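# Bend a rod into an arch set in two sockets

## Task

Shape the rod into a standing arch so that each of its two ends sits in one of the board's two sockets, and it stays that way once the robot lets go.

## Robot and tools

Robot: two arms, left_arm and right_arm, each a six-joint arm with a parallel two-finger gripper and a camera on its wrist. In the scene frame the origin lies at table-top height, halfway between the two nominal bases; +z points up, +x reaches out over the table, and left_arm is on the +y side (arm names do not match image sides). Actual base positions: left_arm near (+0.002, +0.358, 0) m, right_arm near (-0.043, -0.293, 0) m, both almost unrotated. Each arm reports its hand pose, and takes its offsets, in its own base frame; fixed cameras and the table use the scene frame. The fingers point along the gripper's +z and open along its y. end_effector_position is the spot between the pads, roughly 1 cm behind the tips.

Rows: every motion command is built from rows of 14 numbers, all in [-1, 1], always covering both arms even if one stays still: dx, dy, dz, rx, ry, rz, opening for left_arm, followed by the same seven for right_arm. dx..rz are an offset, not a pose: they count from that arm's Hand target as it stood when the action or move began, along that arm's base axes, with turning about the Hand target's position. Scale: 1.0 equals 0.6 m or 180 degrees; rx, ry, rz form one rotation vector. A translation longer than 1.0 may be shortened along its direction. Sending the same offset again moves the arm further. Opening is absolute, not an offset: +1 fully open (0.094 m), -1 closed. A 0 in the opening slot is a real command (half open), so to keep a gripper unchanged, repeat its current opening.

execute_actions(actions, cameras): actions is a list of actions; each action is up to 15 rows, one per 1/30 s step, and a short action repeats its last row to fill 15 steps. All rows in one action count from the same start pose. Images are returned only when actions is empty or cameras names some; cameras takes names, ["all"], or []. An empty list also reports the current scene number and extra state.

move(target, speed, blend, opening_speed, grip_force, blocking, cameras): drives each gripper along a straight line toward the offset in target (one 14-number row, or a list of up to 15 rows, all counted from the same starting Hand targets). speed is top path speed in m/s, 0.002 to 2.9, default 0.25 (turning up to twice that in rad/s); one value or one per target. blend (m) rounds corners between listed targets; 0 stops at each. opening_speed (per second on the -1..+1 scale, at least 0.2) makes the fingers move gradually; use it to close gently. grip_force sets the per-pad force cap, 10 to 50 N, one value or one per arm; it persists, and below 50 closing is slow. blocking=false returns early while the move continues. A move lasts at least 0.5 s and is cut at 10 s. Paths ignore obstacles and the other arm, and the gripper can lag, drift or overshoot speed, most when the arm is nearly straight. Avoid routing a path close to an arm's own base; go around it. Faster moves and targets set further beyond a contact hit and press harder.

wait(seconds, 0 to 10) lets time pass while holding commands. stop brakes a running move. zoom_image(camera, region=[x0,y0,x1,y1] pixels, at most 504 by 504) enlarges part of the newest image from cam_head_left, cam_head_right, cam_low, cam_left_wrist or cam_right_wrist (each 896x504). read_manual(section="licences") only returns licence text. finished_scene(scene) takes the current scene's number and ends it irreversibly; the arch must hold without the robot.

Results: each arm's end_effector_position (m) and end_effector_quat_wxyz in its base frame; Hand target (the last commanded pose after clipping, the base for the next offsets); grip_measured on the opening scale (reads a little wide when empty, and narrower than a squeezed part); joint positions, velocities ("within noise" means at rest) and torques; Tool commands; and for execute_actions some intermediate positions. A move adds a "move:" line such as done (within 10 mm and 2 degrees), off_target, moving, held or fault, plus limits such as paced (pose clipped) or held (steps withheld).

Behaviour to expect: each step the commanded orientation is clipped to within 40 degrees of the measured one. Friction and weight can leave the gripper short, low or tilted, particularly at long reach; tiny moves may not happen or may go sideways. Check the pose after each move and correct tilt. A blocked arm keeps pushing; to release it, command back past the gripper, or send six zeros to re-request the Hand target. Grip rises about 1 N per 0.001 below the touch reading, then jumps to the force cap; to release, command well above grip_measured.

Avoid: dropping the rod or letting it leave the table, releasing it while it moves, fast impacts on fixed or heavy things, hard pushes, any contact or squeeze between the two arms or their wrist cameras (one gripper closing on the other's fingers counts), strain on wrist camera cables, and long stretched or stalled poses that heat motors (MOTOR HOT at 75 °C, fault fold at 90 °C, collapse at 100 °C). Loose objects may get small random nudges. Camera calibration is approximate, by a few millimetres to centimetres.

Each tool is called after "Request:" in YAML: its name, and indented under it one key for each argument.

## Session

Request:
execute_actions:
  actions: []

Scene clock: 0.00 s.
left_arm: end_effector_position=(+0.3964, -0.0146, +0.1164) grip_measured=+1.000 end_effector_quat_wxyz=(+0.636, +0.021, +0.770, +0.046) | right_arm: end_effector_position=(+0.3646, -0.0173, +0.0960) grip_measured=+1.000 end_effector_quat_wxyz=(+0.626, +0.032, +0.779, -0.035)
Joint positions: left_arm=[-0.098 1.575 0.319 1.065 -0.141 0.072 0.094] | right_arm=[-0.005 1.555 0.184 1.154 0.089 0.005 0.094]
Joint velocities: within noise
Joint torques (N m): no reading
Heat: left arm: 31 °C; right arm: 31 °C.
Hand target: left_arm +0.3986, -0.0147, +0.1227; +0.642, +0.020, +0.765, +0.046 | right_arm +0.3664, -0.0172, +0.0997; +0.630, +0.032, +0.775, -0.034
Tool commands: left_gripper/opening=+1.0 right_gripper/opening=+1.0

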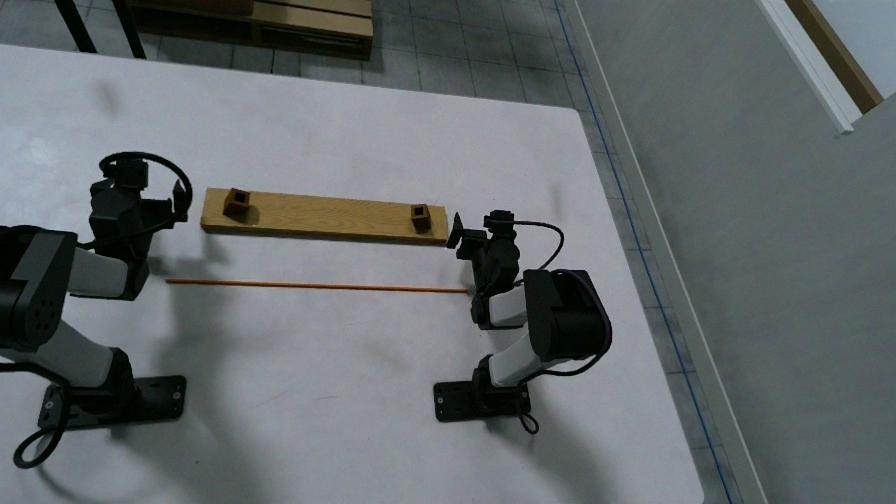

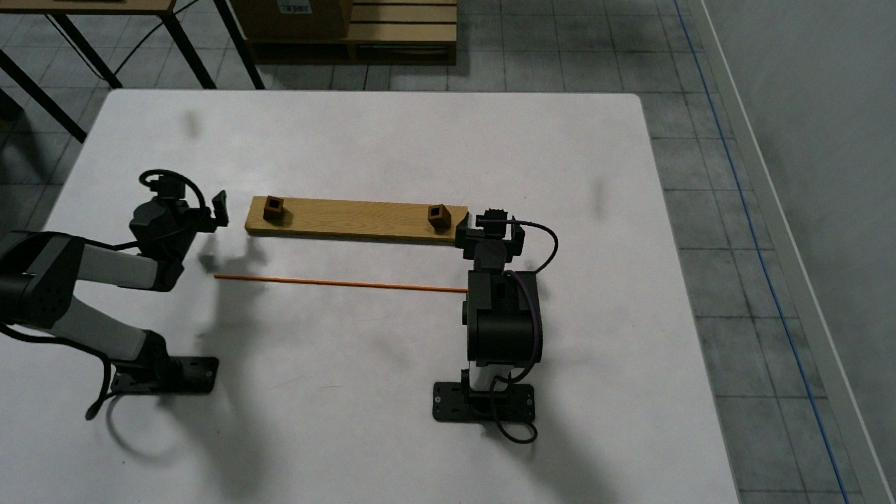

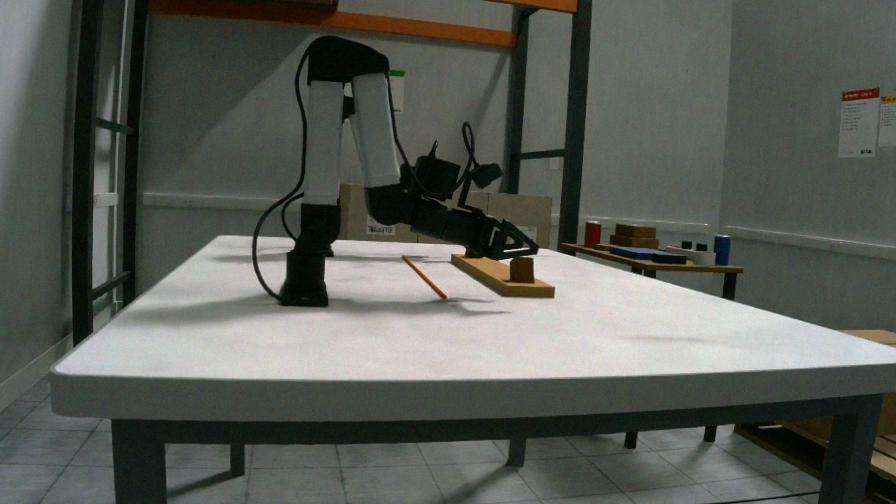

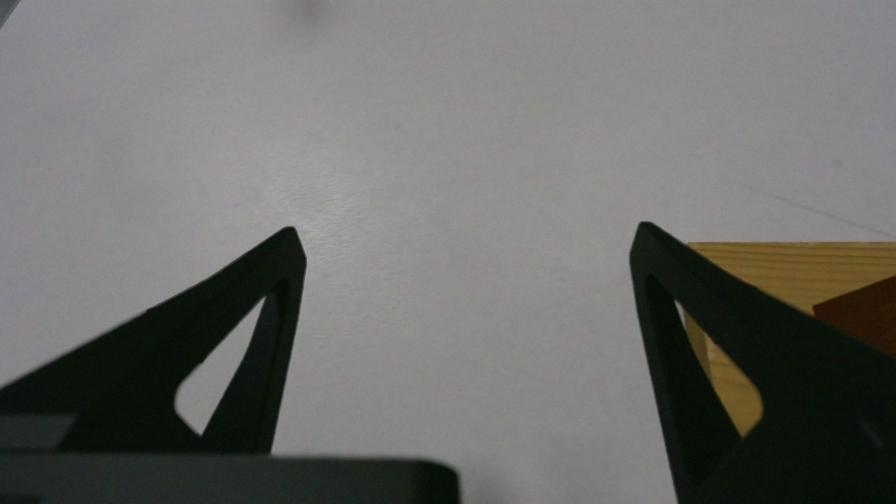

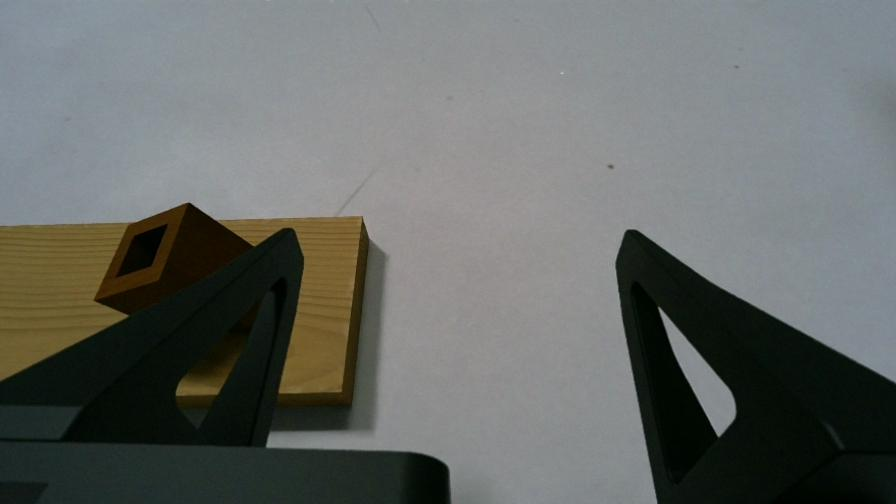

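Request:
zoom_image:
  camera: "cam_head_right"
  region: [200, 170, 500, 310]

Request:
zoom_image:
  camera: "cam_low"
  region: [380, 180, 600, 310]

Request:
zoom_image:
  camera: "cam_right_wrist"
  region: [0, 150, 420, 450]

Request:
zoom_image:
  camera: "cam_head_left"
  region: [150, 150, 500, 330]

Scaled by 1.680 from the camera's 896x504 image, which has a finer 1280x720 frame.

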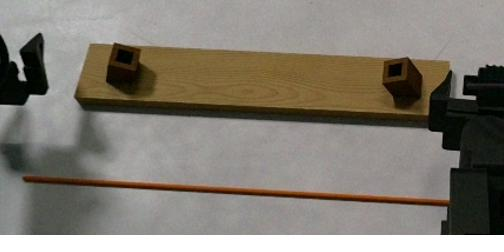

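Scaled by 2.291 from the camera's 896x504 image, which has a finer 1280x720 frame.

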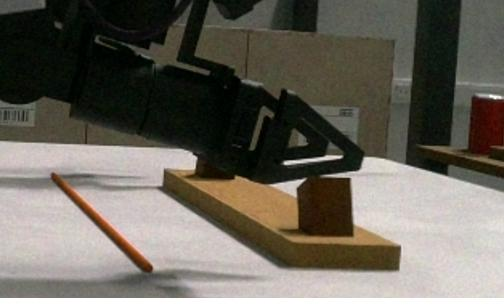

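Scaled by 1.200 from the camera's 896x504 image, which has a finer 1280x720 frame.

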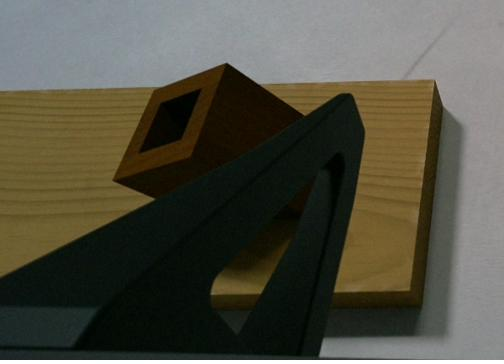

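Scaled by 1.440 from the camera's 896x504 image, which has a finer 1280x720 frame.

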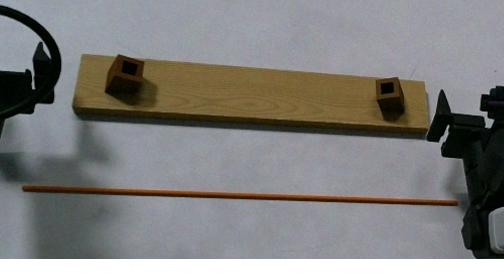

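Request:
move:
  target: [-0.13, -0.2, 0.17, 0, 0, 0, 1, -0.13, 0.17, 0.17, 0, 0, 0, 1]
  cameras: ["all"]

Scene clock: 20.57 s.
left_arm: end_effector_position=(+0.3184, -0.1328, +0.2113) grip_measured=+1.000 end_effector_quat_wxyz=(+0.634, +0.035, +0.771, +0.054) | right_arm: end_effector_position=(+0.2858, +0.0843, +0.1907) grip_measured=+1.000 end_effector_quat_wxyz=(+0.624, +0.020, +0.780, -0.037)
Joint positions: left_arm=[-0.756 1.068 0.503 0.294 -0.776 -0.062 0.094] | right_arm=[0.703 0.796 0.352 0.137 0.764 0.182 0.094]
Joint torques (N m): left_arm=[-0.66 -3.48 10.28 2.4 -0.24 -0.11] | right_arm=[-0.13 0.2 8.57 1.67 0.26 0.11]
Heat: left arm: 35 °C; right arm: 34 °C.
Hand target: left_arm +0.3205, -0.1348, +0.2247; +0.642, +0.020, +0.765, +0.046 | right_arm +0.2883, +0.0847, +0.2016; +0.630, +0.032, +0.775, -0.034
Off the commanded pose: left_arm 0.014 m, 2 deg | right_arm 0.011 m, 2 deg.
move: off_target (left_arm, right_arm)
camera_calibration:
cam_left_wrist: T_world_to_cam=[[0.0265591, -0.981557, -0.189316, -0.0953031], [-0.830431, 0.0837623, -0.550789, 0.395916], [0.556488, 0.171842, -0.812891, 0.148485], [0, 0, 0, 1]] pos_world=[0.248682, -0.152224, 0.320726]
cam_right_wrist: T_world_to_cam=[[-0.0450456, -0.99883, 0.0176024, 0.0949801], [-0.842604, 0.0285228, -0.537778, 0.343283], [0.536646, -0.0390564, -0.842903, 0.139504], [0, 0, 0, 1]] pos_world=[0.218665, 0.0905262, 0.300526]

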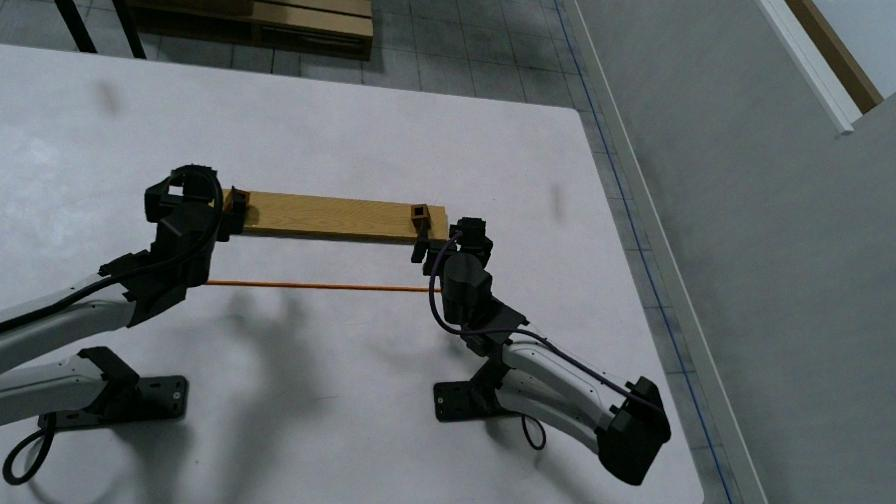

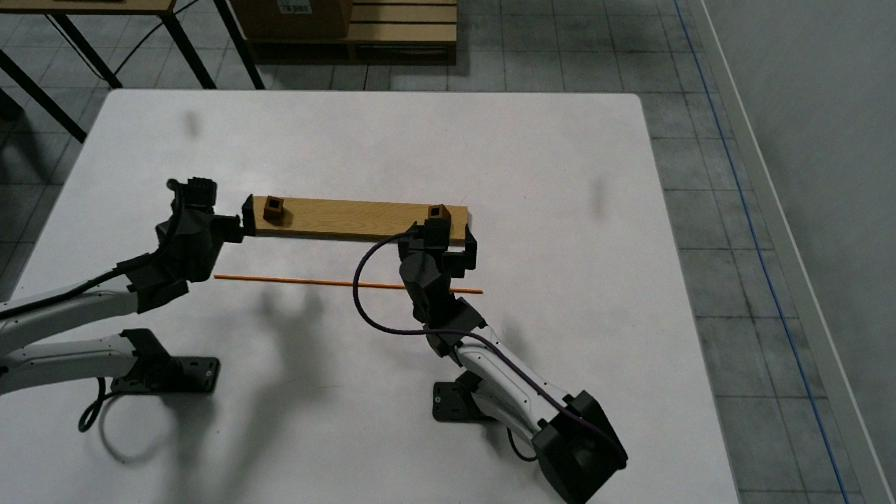

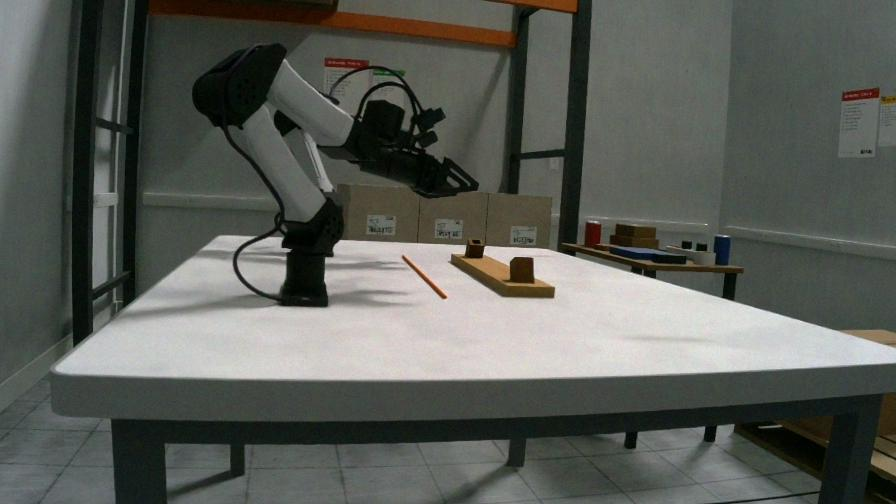

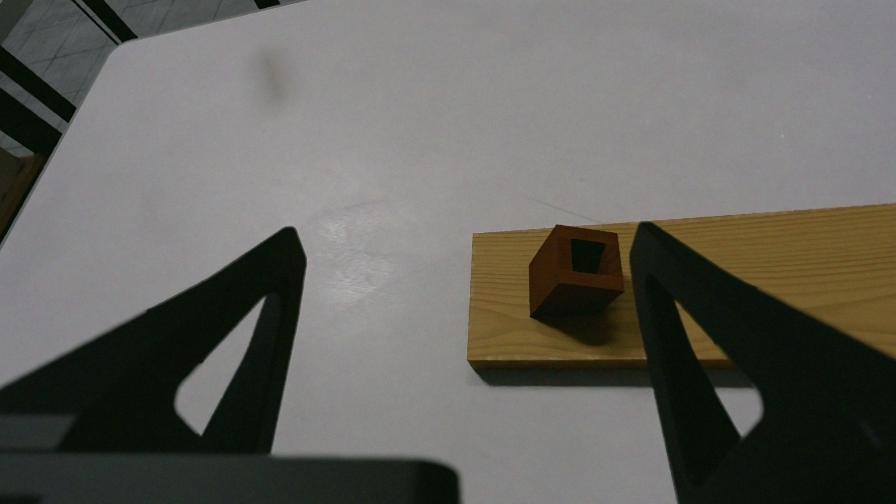

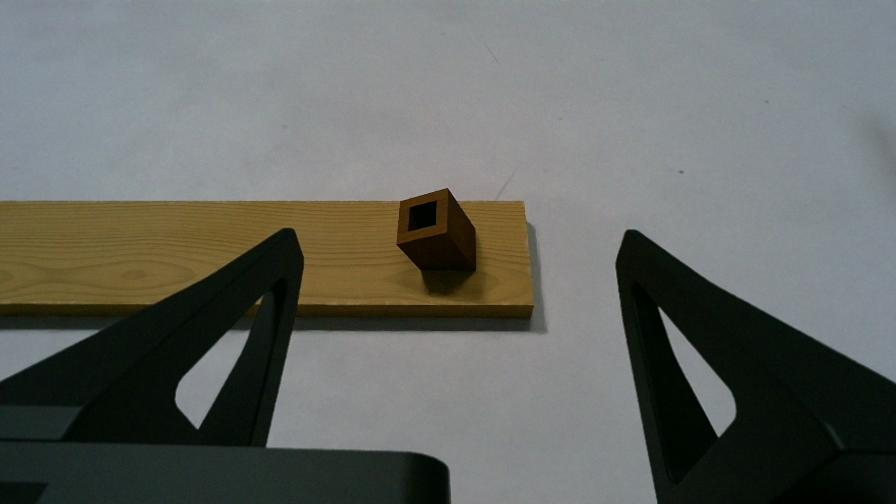

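Request:
zoom_image:
  camera: "cam_left_wrist"
  region: [460, 200, 660, 380]

Request:
zoom_image:
  camera: "cam_right_wrist"
  region: [360, 170, 560, 330]

Request:
zoom_image:
  camera: "cam_low"
  region: [380, 210, 580, 310]

Request:
zoom_image:
  camera: "cam_head_right"
  region: [200, 180, 500, 310]

Scaled by 2.520 from the camera's 896x504 image, which has a finer 1280x720 frame.

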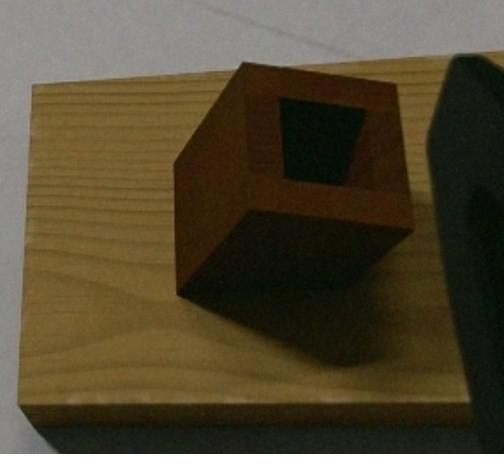

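Scaled by 2.520 from the camera's 896x504 image, which has a finer 1280x720 frame.

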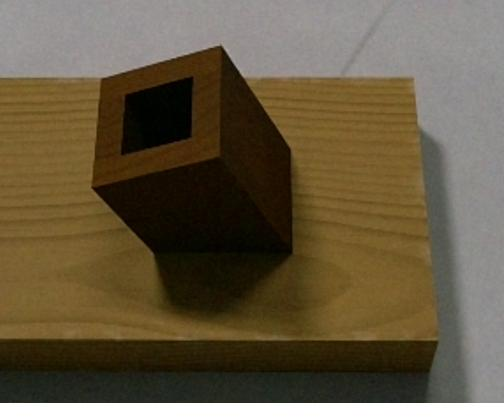

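Scaled by 2.520 from the camera's 896x504 image, which has a finer 1280x720 frame.

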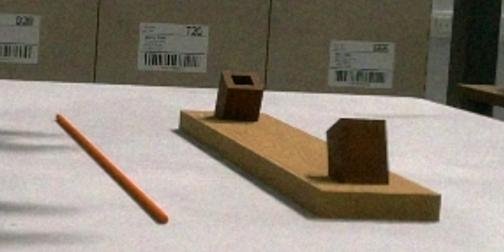

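Scaled by 1.680 from the camera's 896x504 image, which has a finer 1280x720 frame.

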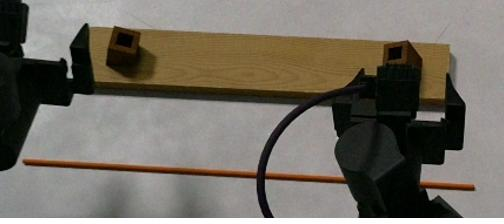

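Request:
move:
  target: [0.0325, 0.1913, -0.13, -0.0318, 0.444, 0.0138, 1, 0.1195, -0.191, -0.1, 0.0234, 0.4344, 0.0221, 1]
  cameras: ["cam_low", "cam_head_left"]

Scene clock: 58.07 s.
left_arm: end_effector_position=(+0.3425, -0.0200, +0.1435) grip_measured=+1.000 end_effector_quat_wxyz=(+0.011, -0.004, +1.000, +0.004) | right_arm: end_effector_position=(+0.3564, -0.0313, +0.1407) grip_measured=+1.000 end_effector_quat_wxyz=(+0.000, +0.002, +1.000, -0.009)
Joint positions: left_arm=[-0.064 1.826 1.675 -1.399 -0.01 -0.072 0.094] | right_arm=[-0.079 1.905 1.767 -1.431 0.018 -0.075 0.094]
Joint torques (N m): left_arm=[0.43 -9.68 8.64 0.18 0.13 0.18] | right_arm=[-0.59 -5.96 7.19 0.18 -0.18 -0.08]
Heat: left arm: 43 °C; right arm: 36 °C.
Hand target: left_arm +0.3401, -0.0199, +0.1467; +0.001, +0.000, +1.000, +0.000 | right_arm +0.3601, -0.0298, +0.1418; +0.000, +0.000, +1.000, +0.000
Off the commanded pose: left_arm 0.004 m, 1 deg | right_arm 0.004 m, 1 deg.
move: done
Images, in order (width x height): cam_head_left 896x504, cam_low 896x504.

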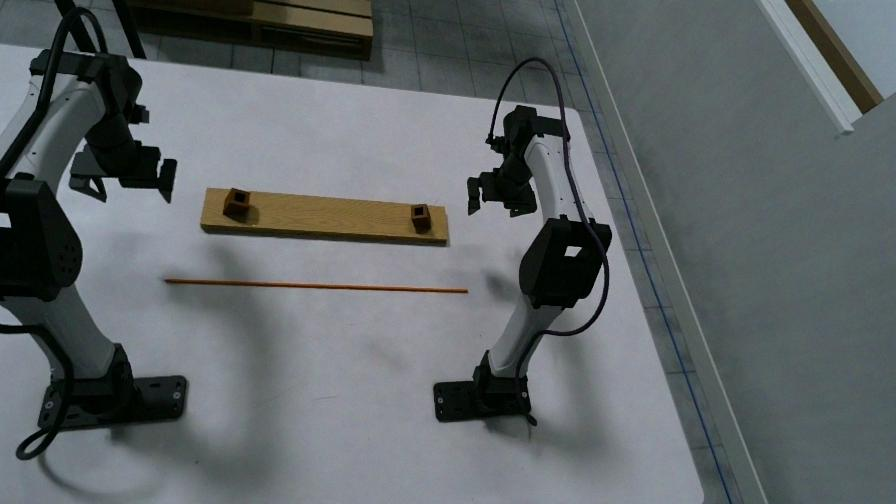

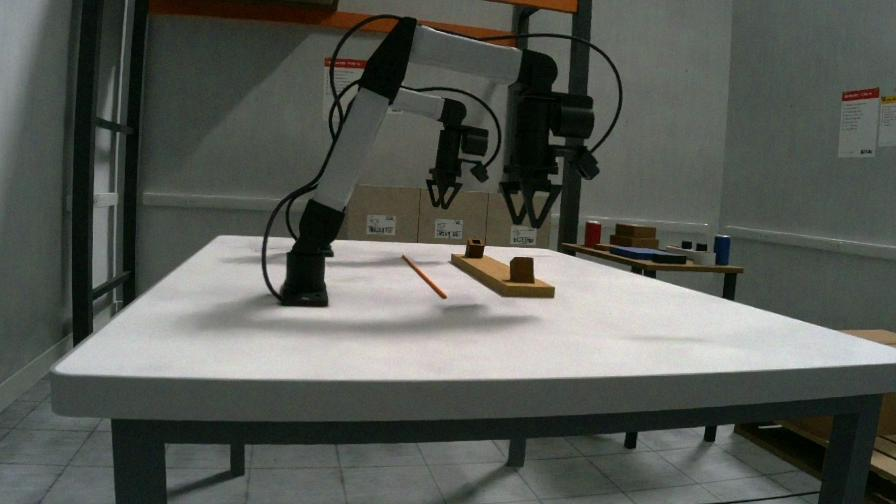

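Request:
execute_actions:
  actions: []
  cameras: ["cam_head_left","cam_head_right"]

Request:
zoom_image:
  camera: "cam_head_left"
  region: [195, 170, 295, 250]

Request:
zoom_image:
  camera: "cam_head_left"
  region: [370, 180, 470, 260]

Request:
zoom_image:
  camera: "cam_head_right"
  region: [235, 180, 335, 260]

Request:
zoom_image:
  camera: "cam_head_right"
  region: [390, 180, 490, 260]

Scene clock: 59.83 s.
left_arm: end_effector_position=(+0.3424, -0.0201, +0.1435) grip_measured=+1.000 end_effector_quat_wxyz=(+0.011, -0.004, +1.000, +0.004) | right_arm: end_effector_position=(+0.3563, -0.0313, +0.1407) grip_measured=+1.000 end_effector_quat_wxyz=(+0.000, +0.002, +1.000, -0.009)
Joint positions: left_arm=[-0.064 1.826 1.675 -1.399 -0.01 -0.072 0.094] | right_arm=[-0.079 1.905 1.767 -1.432 0.018 -0.075 0.094]
Joint velocities: within noise
Joint torques (N m): left_arm=[0.44 -9.62 8.68 0.17 0.13 0.18] | right_arm=[-0.59 -5.97 7.17 0.18 -0.18 -0.06]
Heat: left arm: 43 °C; right arm: 36 °C.
Hand target: left_arm +0.3400, -0.0199, +0.1467; +0.001, +0.000, +1.000, +0.000 | right_arm +0.3601, -0.0298, +0.1418; +0.000, -0.001, +1.000, +0.000
Tool commands: left_gripper/opening=+1.0 right_gripper/opening=+1.0
Off the commanded pose: left_arm 0.004 m, 1 deg | right_arm 0.004 m, 1 deg.
Images, in order (width x height): cam_head_left 896x504, cam_head_right 896x504.

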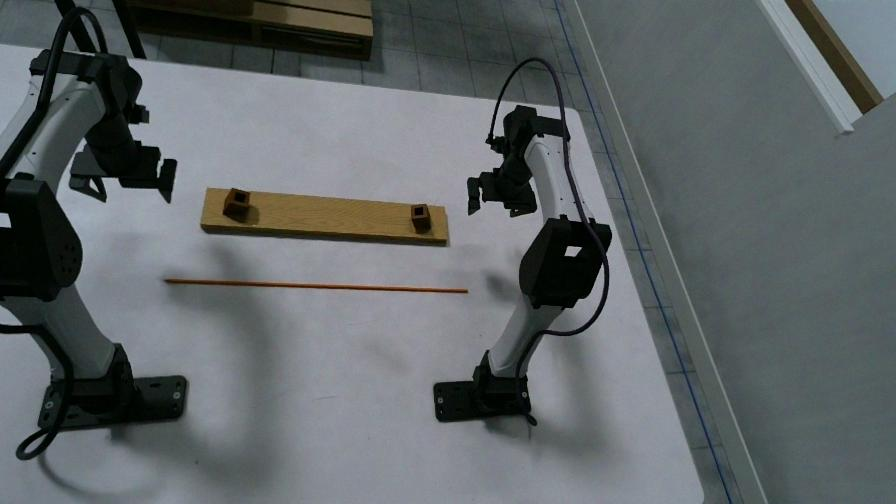

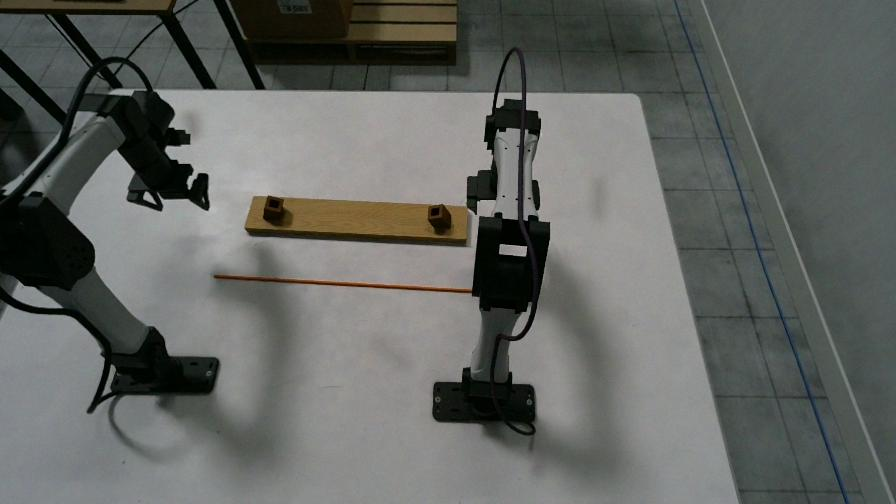

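Scaled by 5.040 from the camera's 896x504 image, which has a finer 1280x720 frame.

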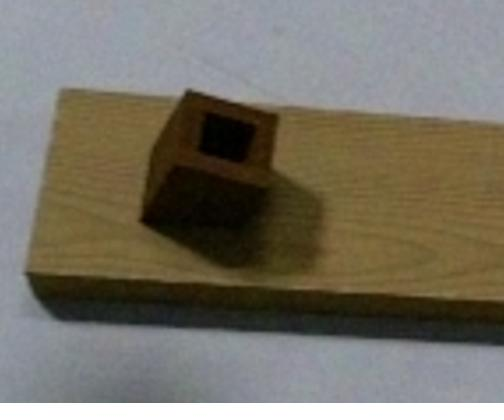

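Scaled by 5.040 from the camera's 896x504 image, which has a finer 1280x720 frame.

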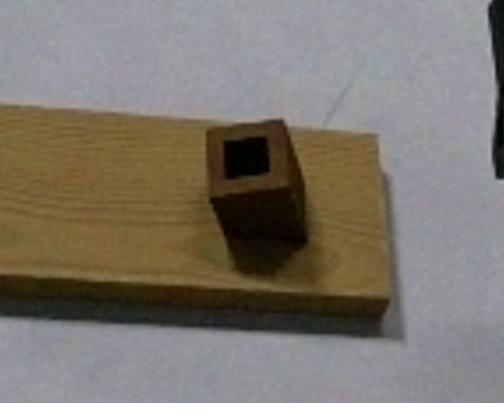

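Scaled by 5.040 from the camera's 896x504 image, which has a finer 1280x720 frame.

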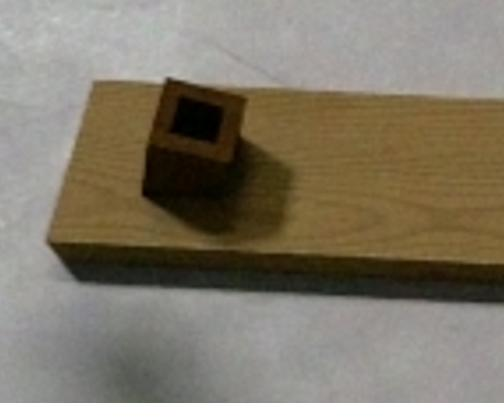

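Scaled by 5.040 from the camera's 896x504 image, which has a finer 1280x720 frame.

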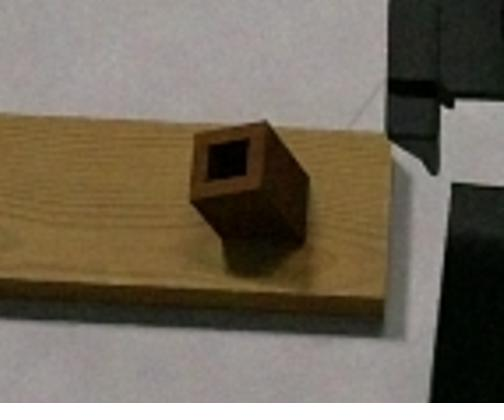

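Request:
move:
  target: [0.05, 0, 0.0, 0, 0, -0.52, 1, 0.0, 0, 0.0, 0, 0, 0.486, 1]
  cameras: ["cam_head_left"]

Scene clock: 72.13 s.
left_arm: end_effector_position=(+0.3731, -0.0207, +0.1456) grip_measured=+1.000 end_effector_quat_wxyz=(+0.006, +0.725, +0.689, +0.012) | right_arm: end_effector_position=(+0.3563, -0.0313, +0.1407) grip_measured=+1.000 end_effector_quat_wxyz=(+0.007, +0.689, -0.724, +0.006)
Joint positions: left_arm=[-0.06 1.949 1.846 -1.442 -0.009 1.562 0.094] | right_arm=[-0.079 1.905 1.767 -1.432 0.018 -1.6 0.094]
Joint torques (N m): left_arm=[0.54 -10.44 8.42 0.03 0.23 0.22] | right_arm=[-0.58 -6.01 6.97 0.1 -0.27 -0.07]
Heat: left arm: 43 °C; right arm: 36 °C.
Hand target: left_arm +0.3700, -0.0199, +0.1466; +0.000, +0.729, +0.685, -0.001 | right_arm +0.3601, -0.0298, +0.1418; +0.000, +0.692, -0.722, +0.000
Off the commanded pose: left_arm 0.003 m, 2 deg | right_arm 0.004 m, 1 deg.
move: done
Images, in order (width x height): cam_head_left 896x504.

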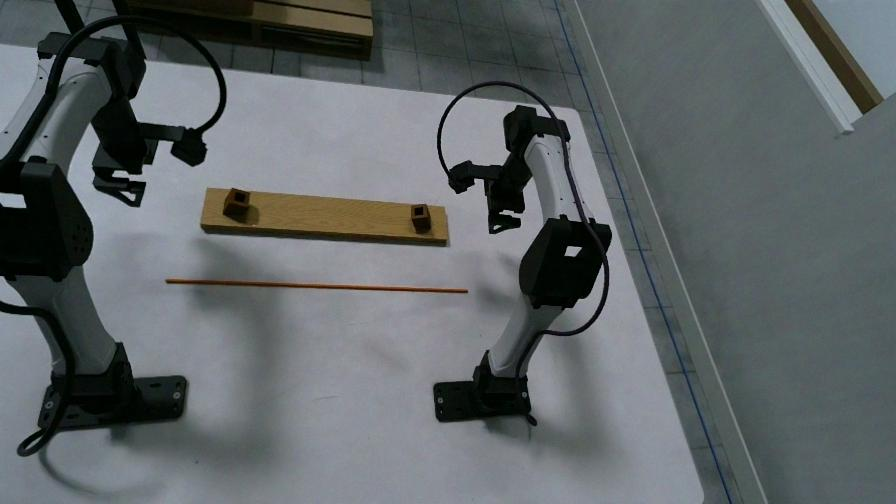

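Request:
move:
  target: [0.0767, -0.3335, 0.0, -0.3687, 0.0229, 0, 1, 0.0698, 0.268, 0.0, 0.369, -0.0163, 0, 1]
  speed: 0.2
  cameras: ["all"]

Scene clock: 79.57 s.
left_arm: end_effector_position=(+0.4181, -0.2161, +0.1449) grip_measured=+1.000 end_effector_quat_wxyz=(+0.371, +0.611, +0.578, -0.393) | right_arm: end_effector_position=(+0.4016, +0.1274, +0.1454) grip_measured=+1.000 end_effector_quat_wxyz=(-0.392, +0.585, -0.607, -0.368)
Joint positions: left_arm=[-0.135 2.173 1.77 -0.998 1.135 1.382 0.094] | right_arm=[-0.076 2.093 1.654 -1.188 -1.134 -1.646 0.094]
Joint torques (N m): left_arm=[-0.62 -14.68 5.78 0.88 0.81 0.03] | right_arm=[0.06 -7.39 4.1 0.28 -0.82 0.05]
Heat: left arm: 42 °C; right arm: 36 °C.
Hand target: left_arm +0.4160, -0.2201, +0.1467; +0.375, +0.609, +0.572, -0.400 | right_arm +0.4019, +0.1310, +0.1417; -0.396, +0.579, -0.604, -0.378
Off the commanded pose: left_arm 0.005 m, 1 deg | right_arm 0.005 m, 2 deg.
move: done
camera_calibration:
cam_left_wrist: T_world_to_cam=[[-0.996385, 0.057338, -0.0626904, 0.441495], [0.0757127, 0.934032, -0.349072, 0.224765], [0.0385398, -0.352556, -0.934997, 0.174296], [0, 0, 0, 1]] pos_world=[0.416163, -0.173803, 0.269103]
cam_right_wrist: T_world_to_cam=[[0.999821, -0.0160901, -0.00995287, -0.396692], [-0.0185404, -0.938046, -0.346014, 0.179598], [-0.00376885, 0.346137, -0.938177, 0.22274], [0, 0, 0, 1]] pos_world=[0.40079, 0.0849895, 0.267164]

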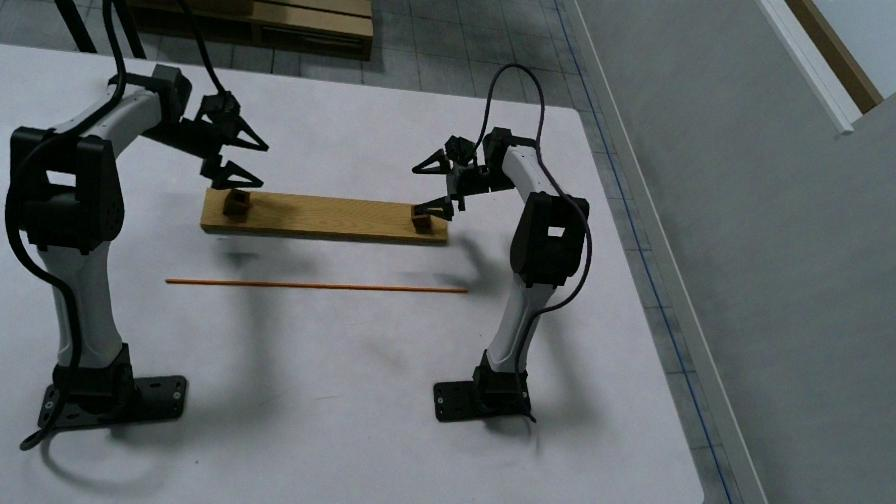

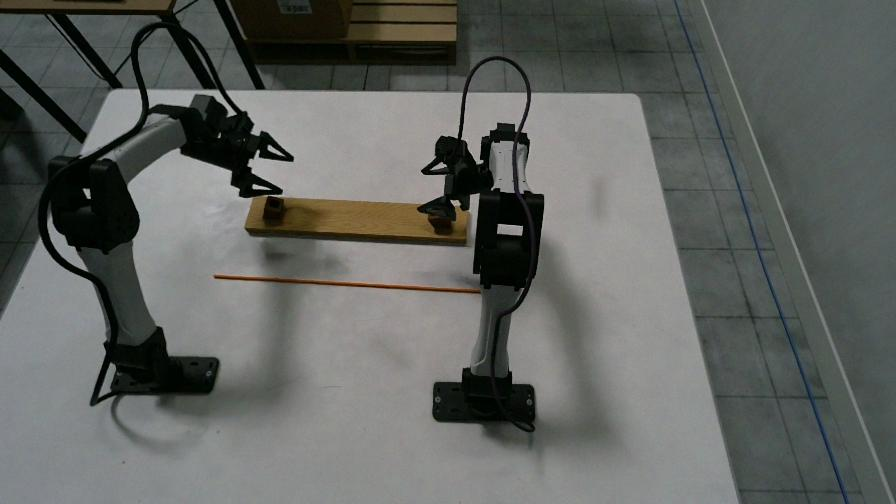

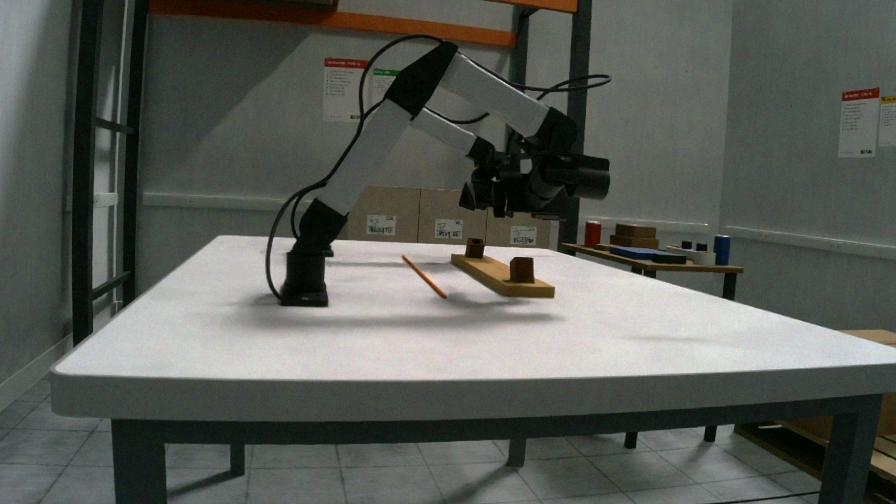

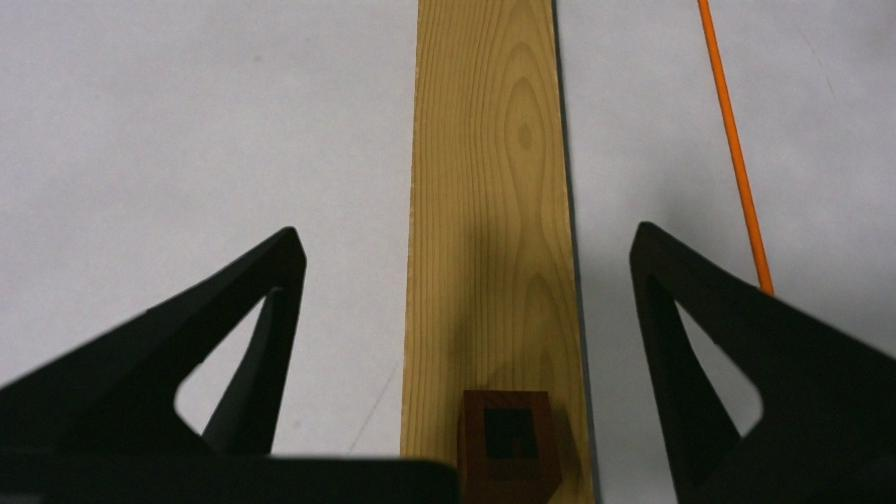

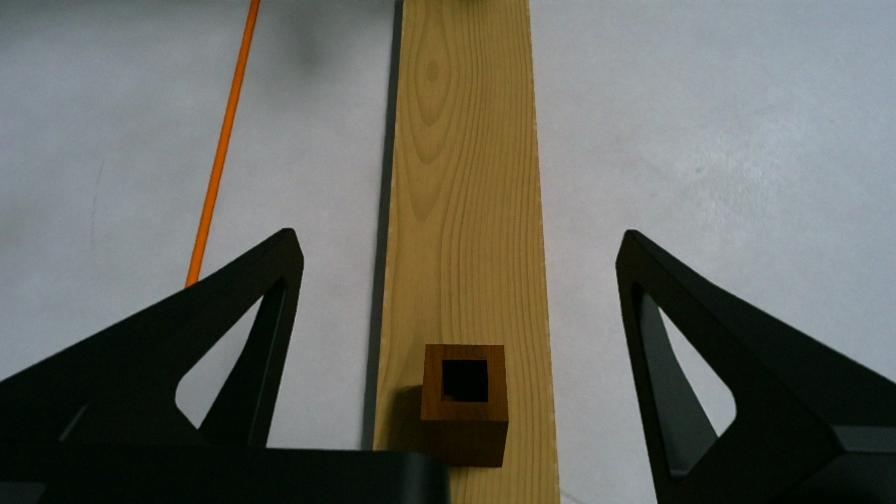

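Request:
zoom_image:
  camera: "cam_left_wrist"
  region: [400, 344, 620, 504]

Request:
zoom_image:
  camera: "cam_right_wrist"
  region: [360, 320, 580, 480]

Scaled by 2.291 from the camera's 896x504 image, which has a finer 1280x720 frame.

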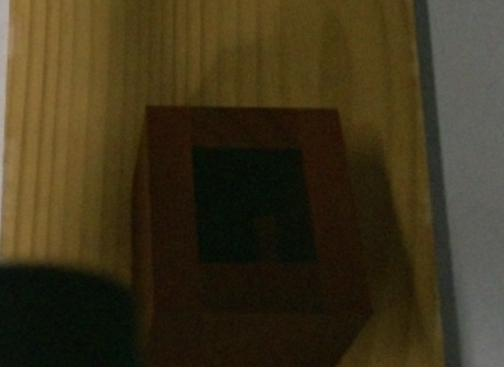

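Scaled by 2.291 from the camera's 896x504 image, which has a finer 1280x720 frame.

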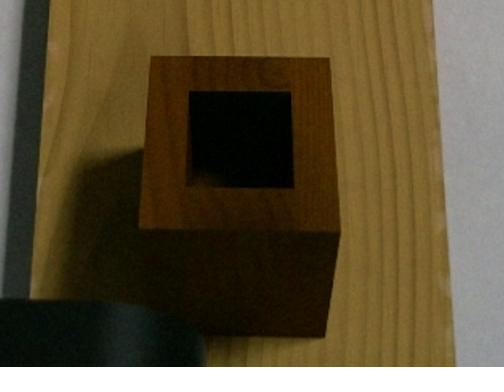

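Request:
move:
  target:
    - [-0.2867, 0.17, 0.0, 0.3687, -0.0229, 0, 1, -0.28, -0.1033, 0.0, -0.369, 0.0163, 0, 1]
    - [-0.2867, 0.17, -0.1, 0.3687, -0.0229, 0, 1, -0.28, -0.1033, -0.1, -0.369, 0.0163, 0, 1]
  cameras: ["all"]

Scene clock: 108.53 s.
left_arm: end_effector_position=(+0.2456, -0.1186, +0.0882) grip_measured=+1.000 end_effector_quat_wxyz=(+0.004, +0.730, +0.684, -0.004) | right_arm: end_effector_position=(+0.2330, +0.0705, +0.0840) grip_measured=+1.000 end_effector_quat_wxyz=(-0.001, +0.692, -0.722, -0.007)
Joint positions: left_arm=[-0.444 1.581 1.176 -1.161 0.01 1.192 0.094] | right_arm=[0.284 1.481 1.064 -1.158 -0.014 -1.246 0.094]
Joint torques (N m): left_arm=[-0.65 -7.79 5.81 0.45 0.04 -0.02] | right_arm=[-0.01 -4.11 4.21 0.38 0.02 0.07]
Heat: left arm: 44 °C; right arm: 37 °C.
Hand target: left_arm +0.2439, -0.1181, +0.0866; +0.000, +0.729, +0.685, -0.001 | right_arm +0.2340, +0.0691, +0.0818; +0.000, +0.692, -0.722, +0.000
Off the commanded pose: left_arm 0.002 m, 1 deg | right_arm 0.003 m, 1 deg.
move: done
camera_calibration:
cam_left_wrist: T_world_to_cam=[[-0.992015, 0.123294, -0.0265483, 0.264012], [0.0698187, 0.712165, 0.698531, 0.00968938], [0.105032, 0.6911, -0.715087, 0.250351], [0, 0, 0, 1]] pos_world=[0.234932, -0.212469, 0.179264]
cam_right_wrist: T_world_to_cam=[[0.997795, -0.0492625, -0.0444722, -0.223999], [-0.00446663, -0.718423, 0.695592, -0.00439281], [-0.0662165, -0.69386, -0.717059, 0.253482], [0, 0, 0, 1]] pos_world=[0.24027, 0.161691, 0.174856]

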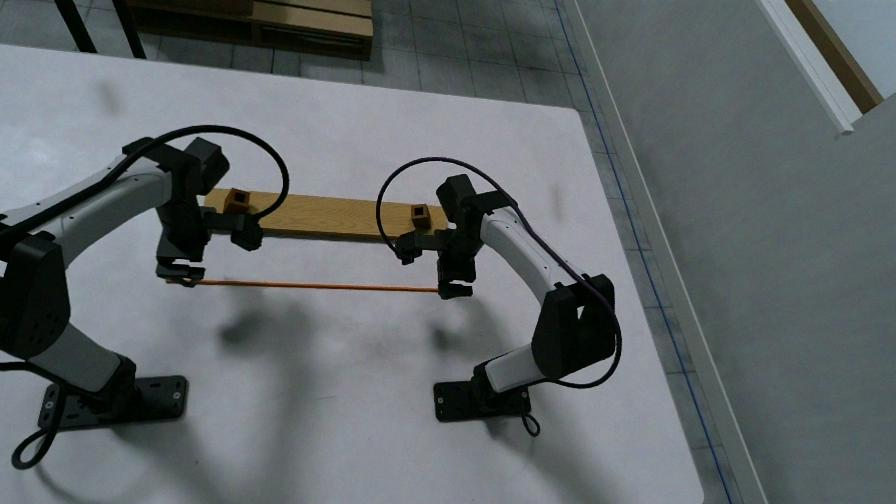

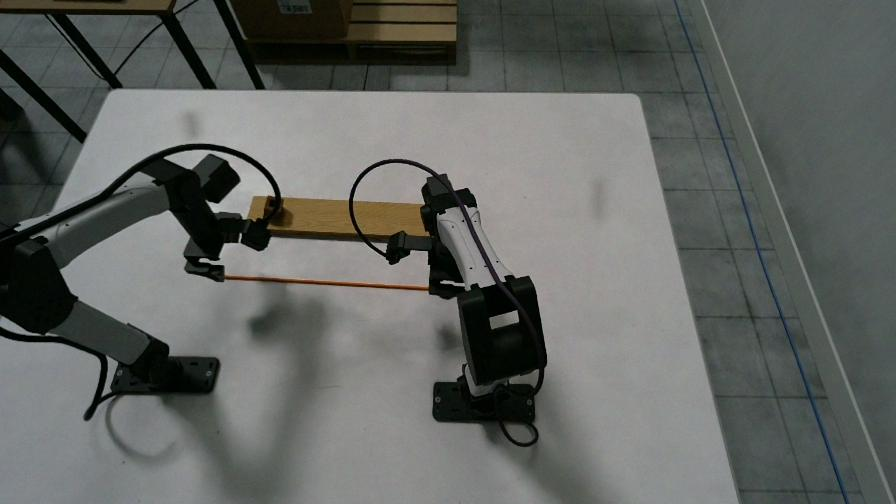

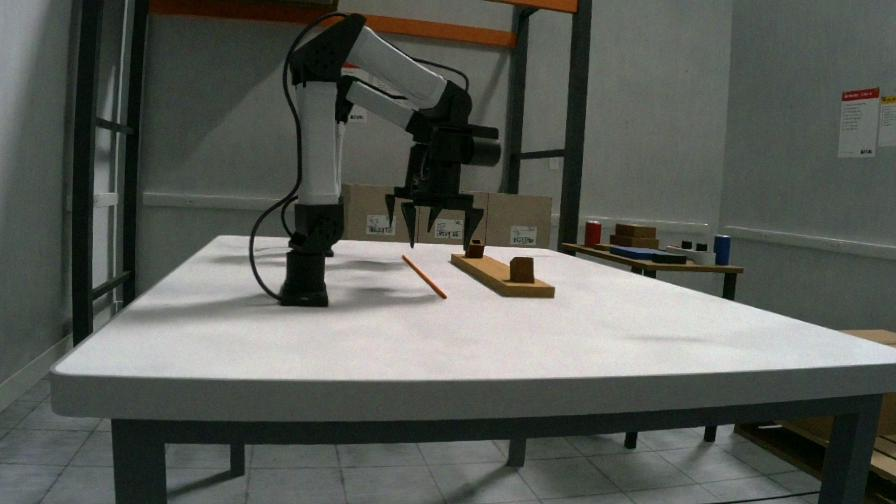

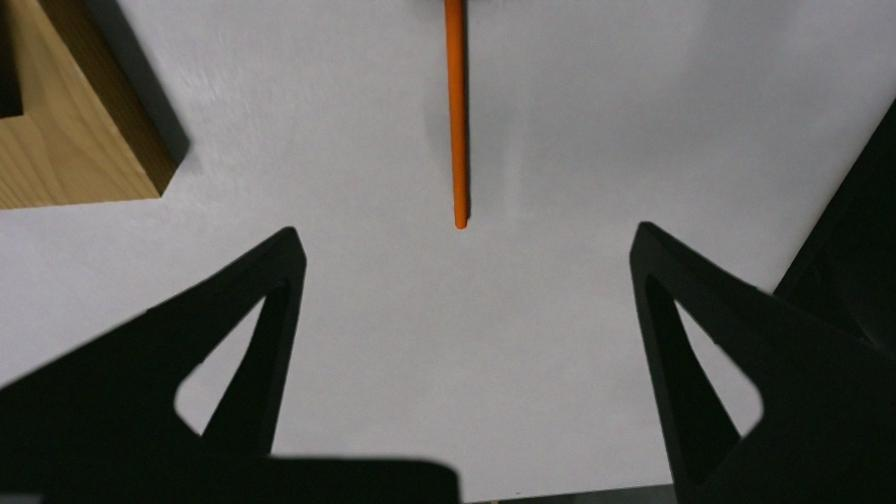

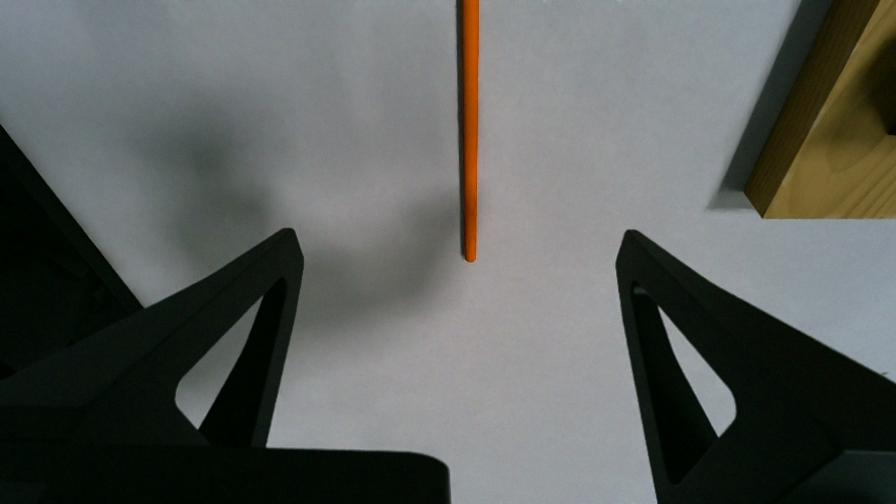

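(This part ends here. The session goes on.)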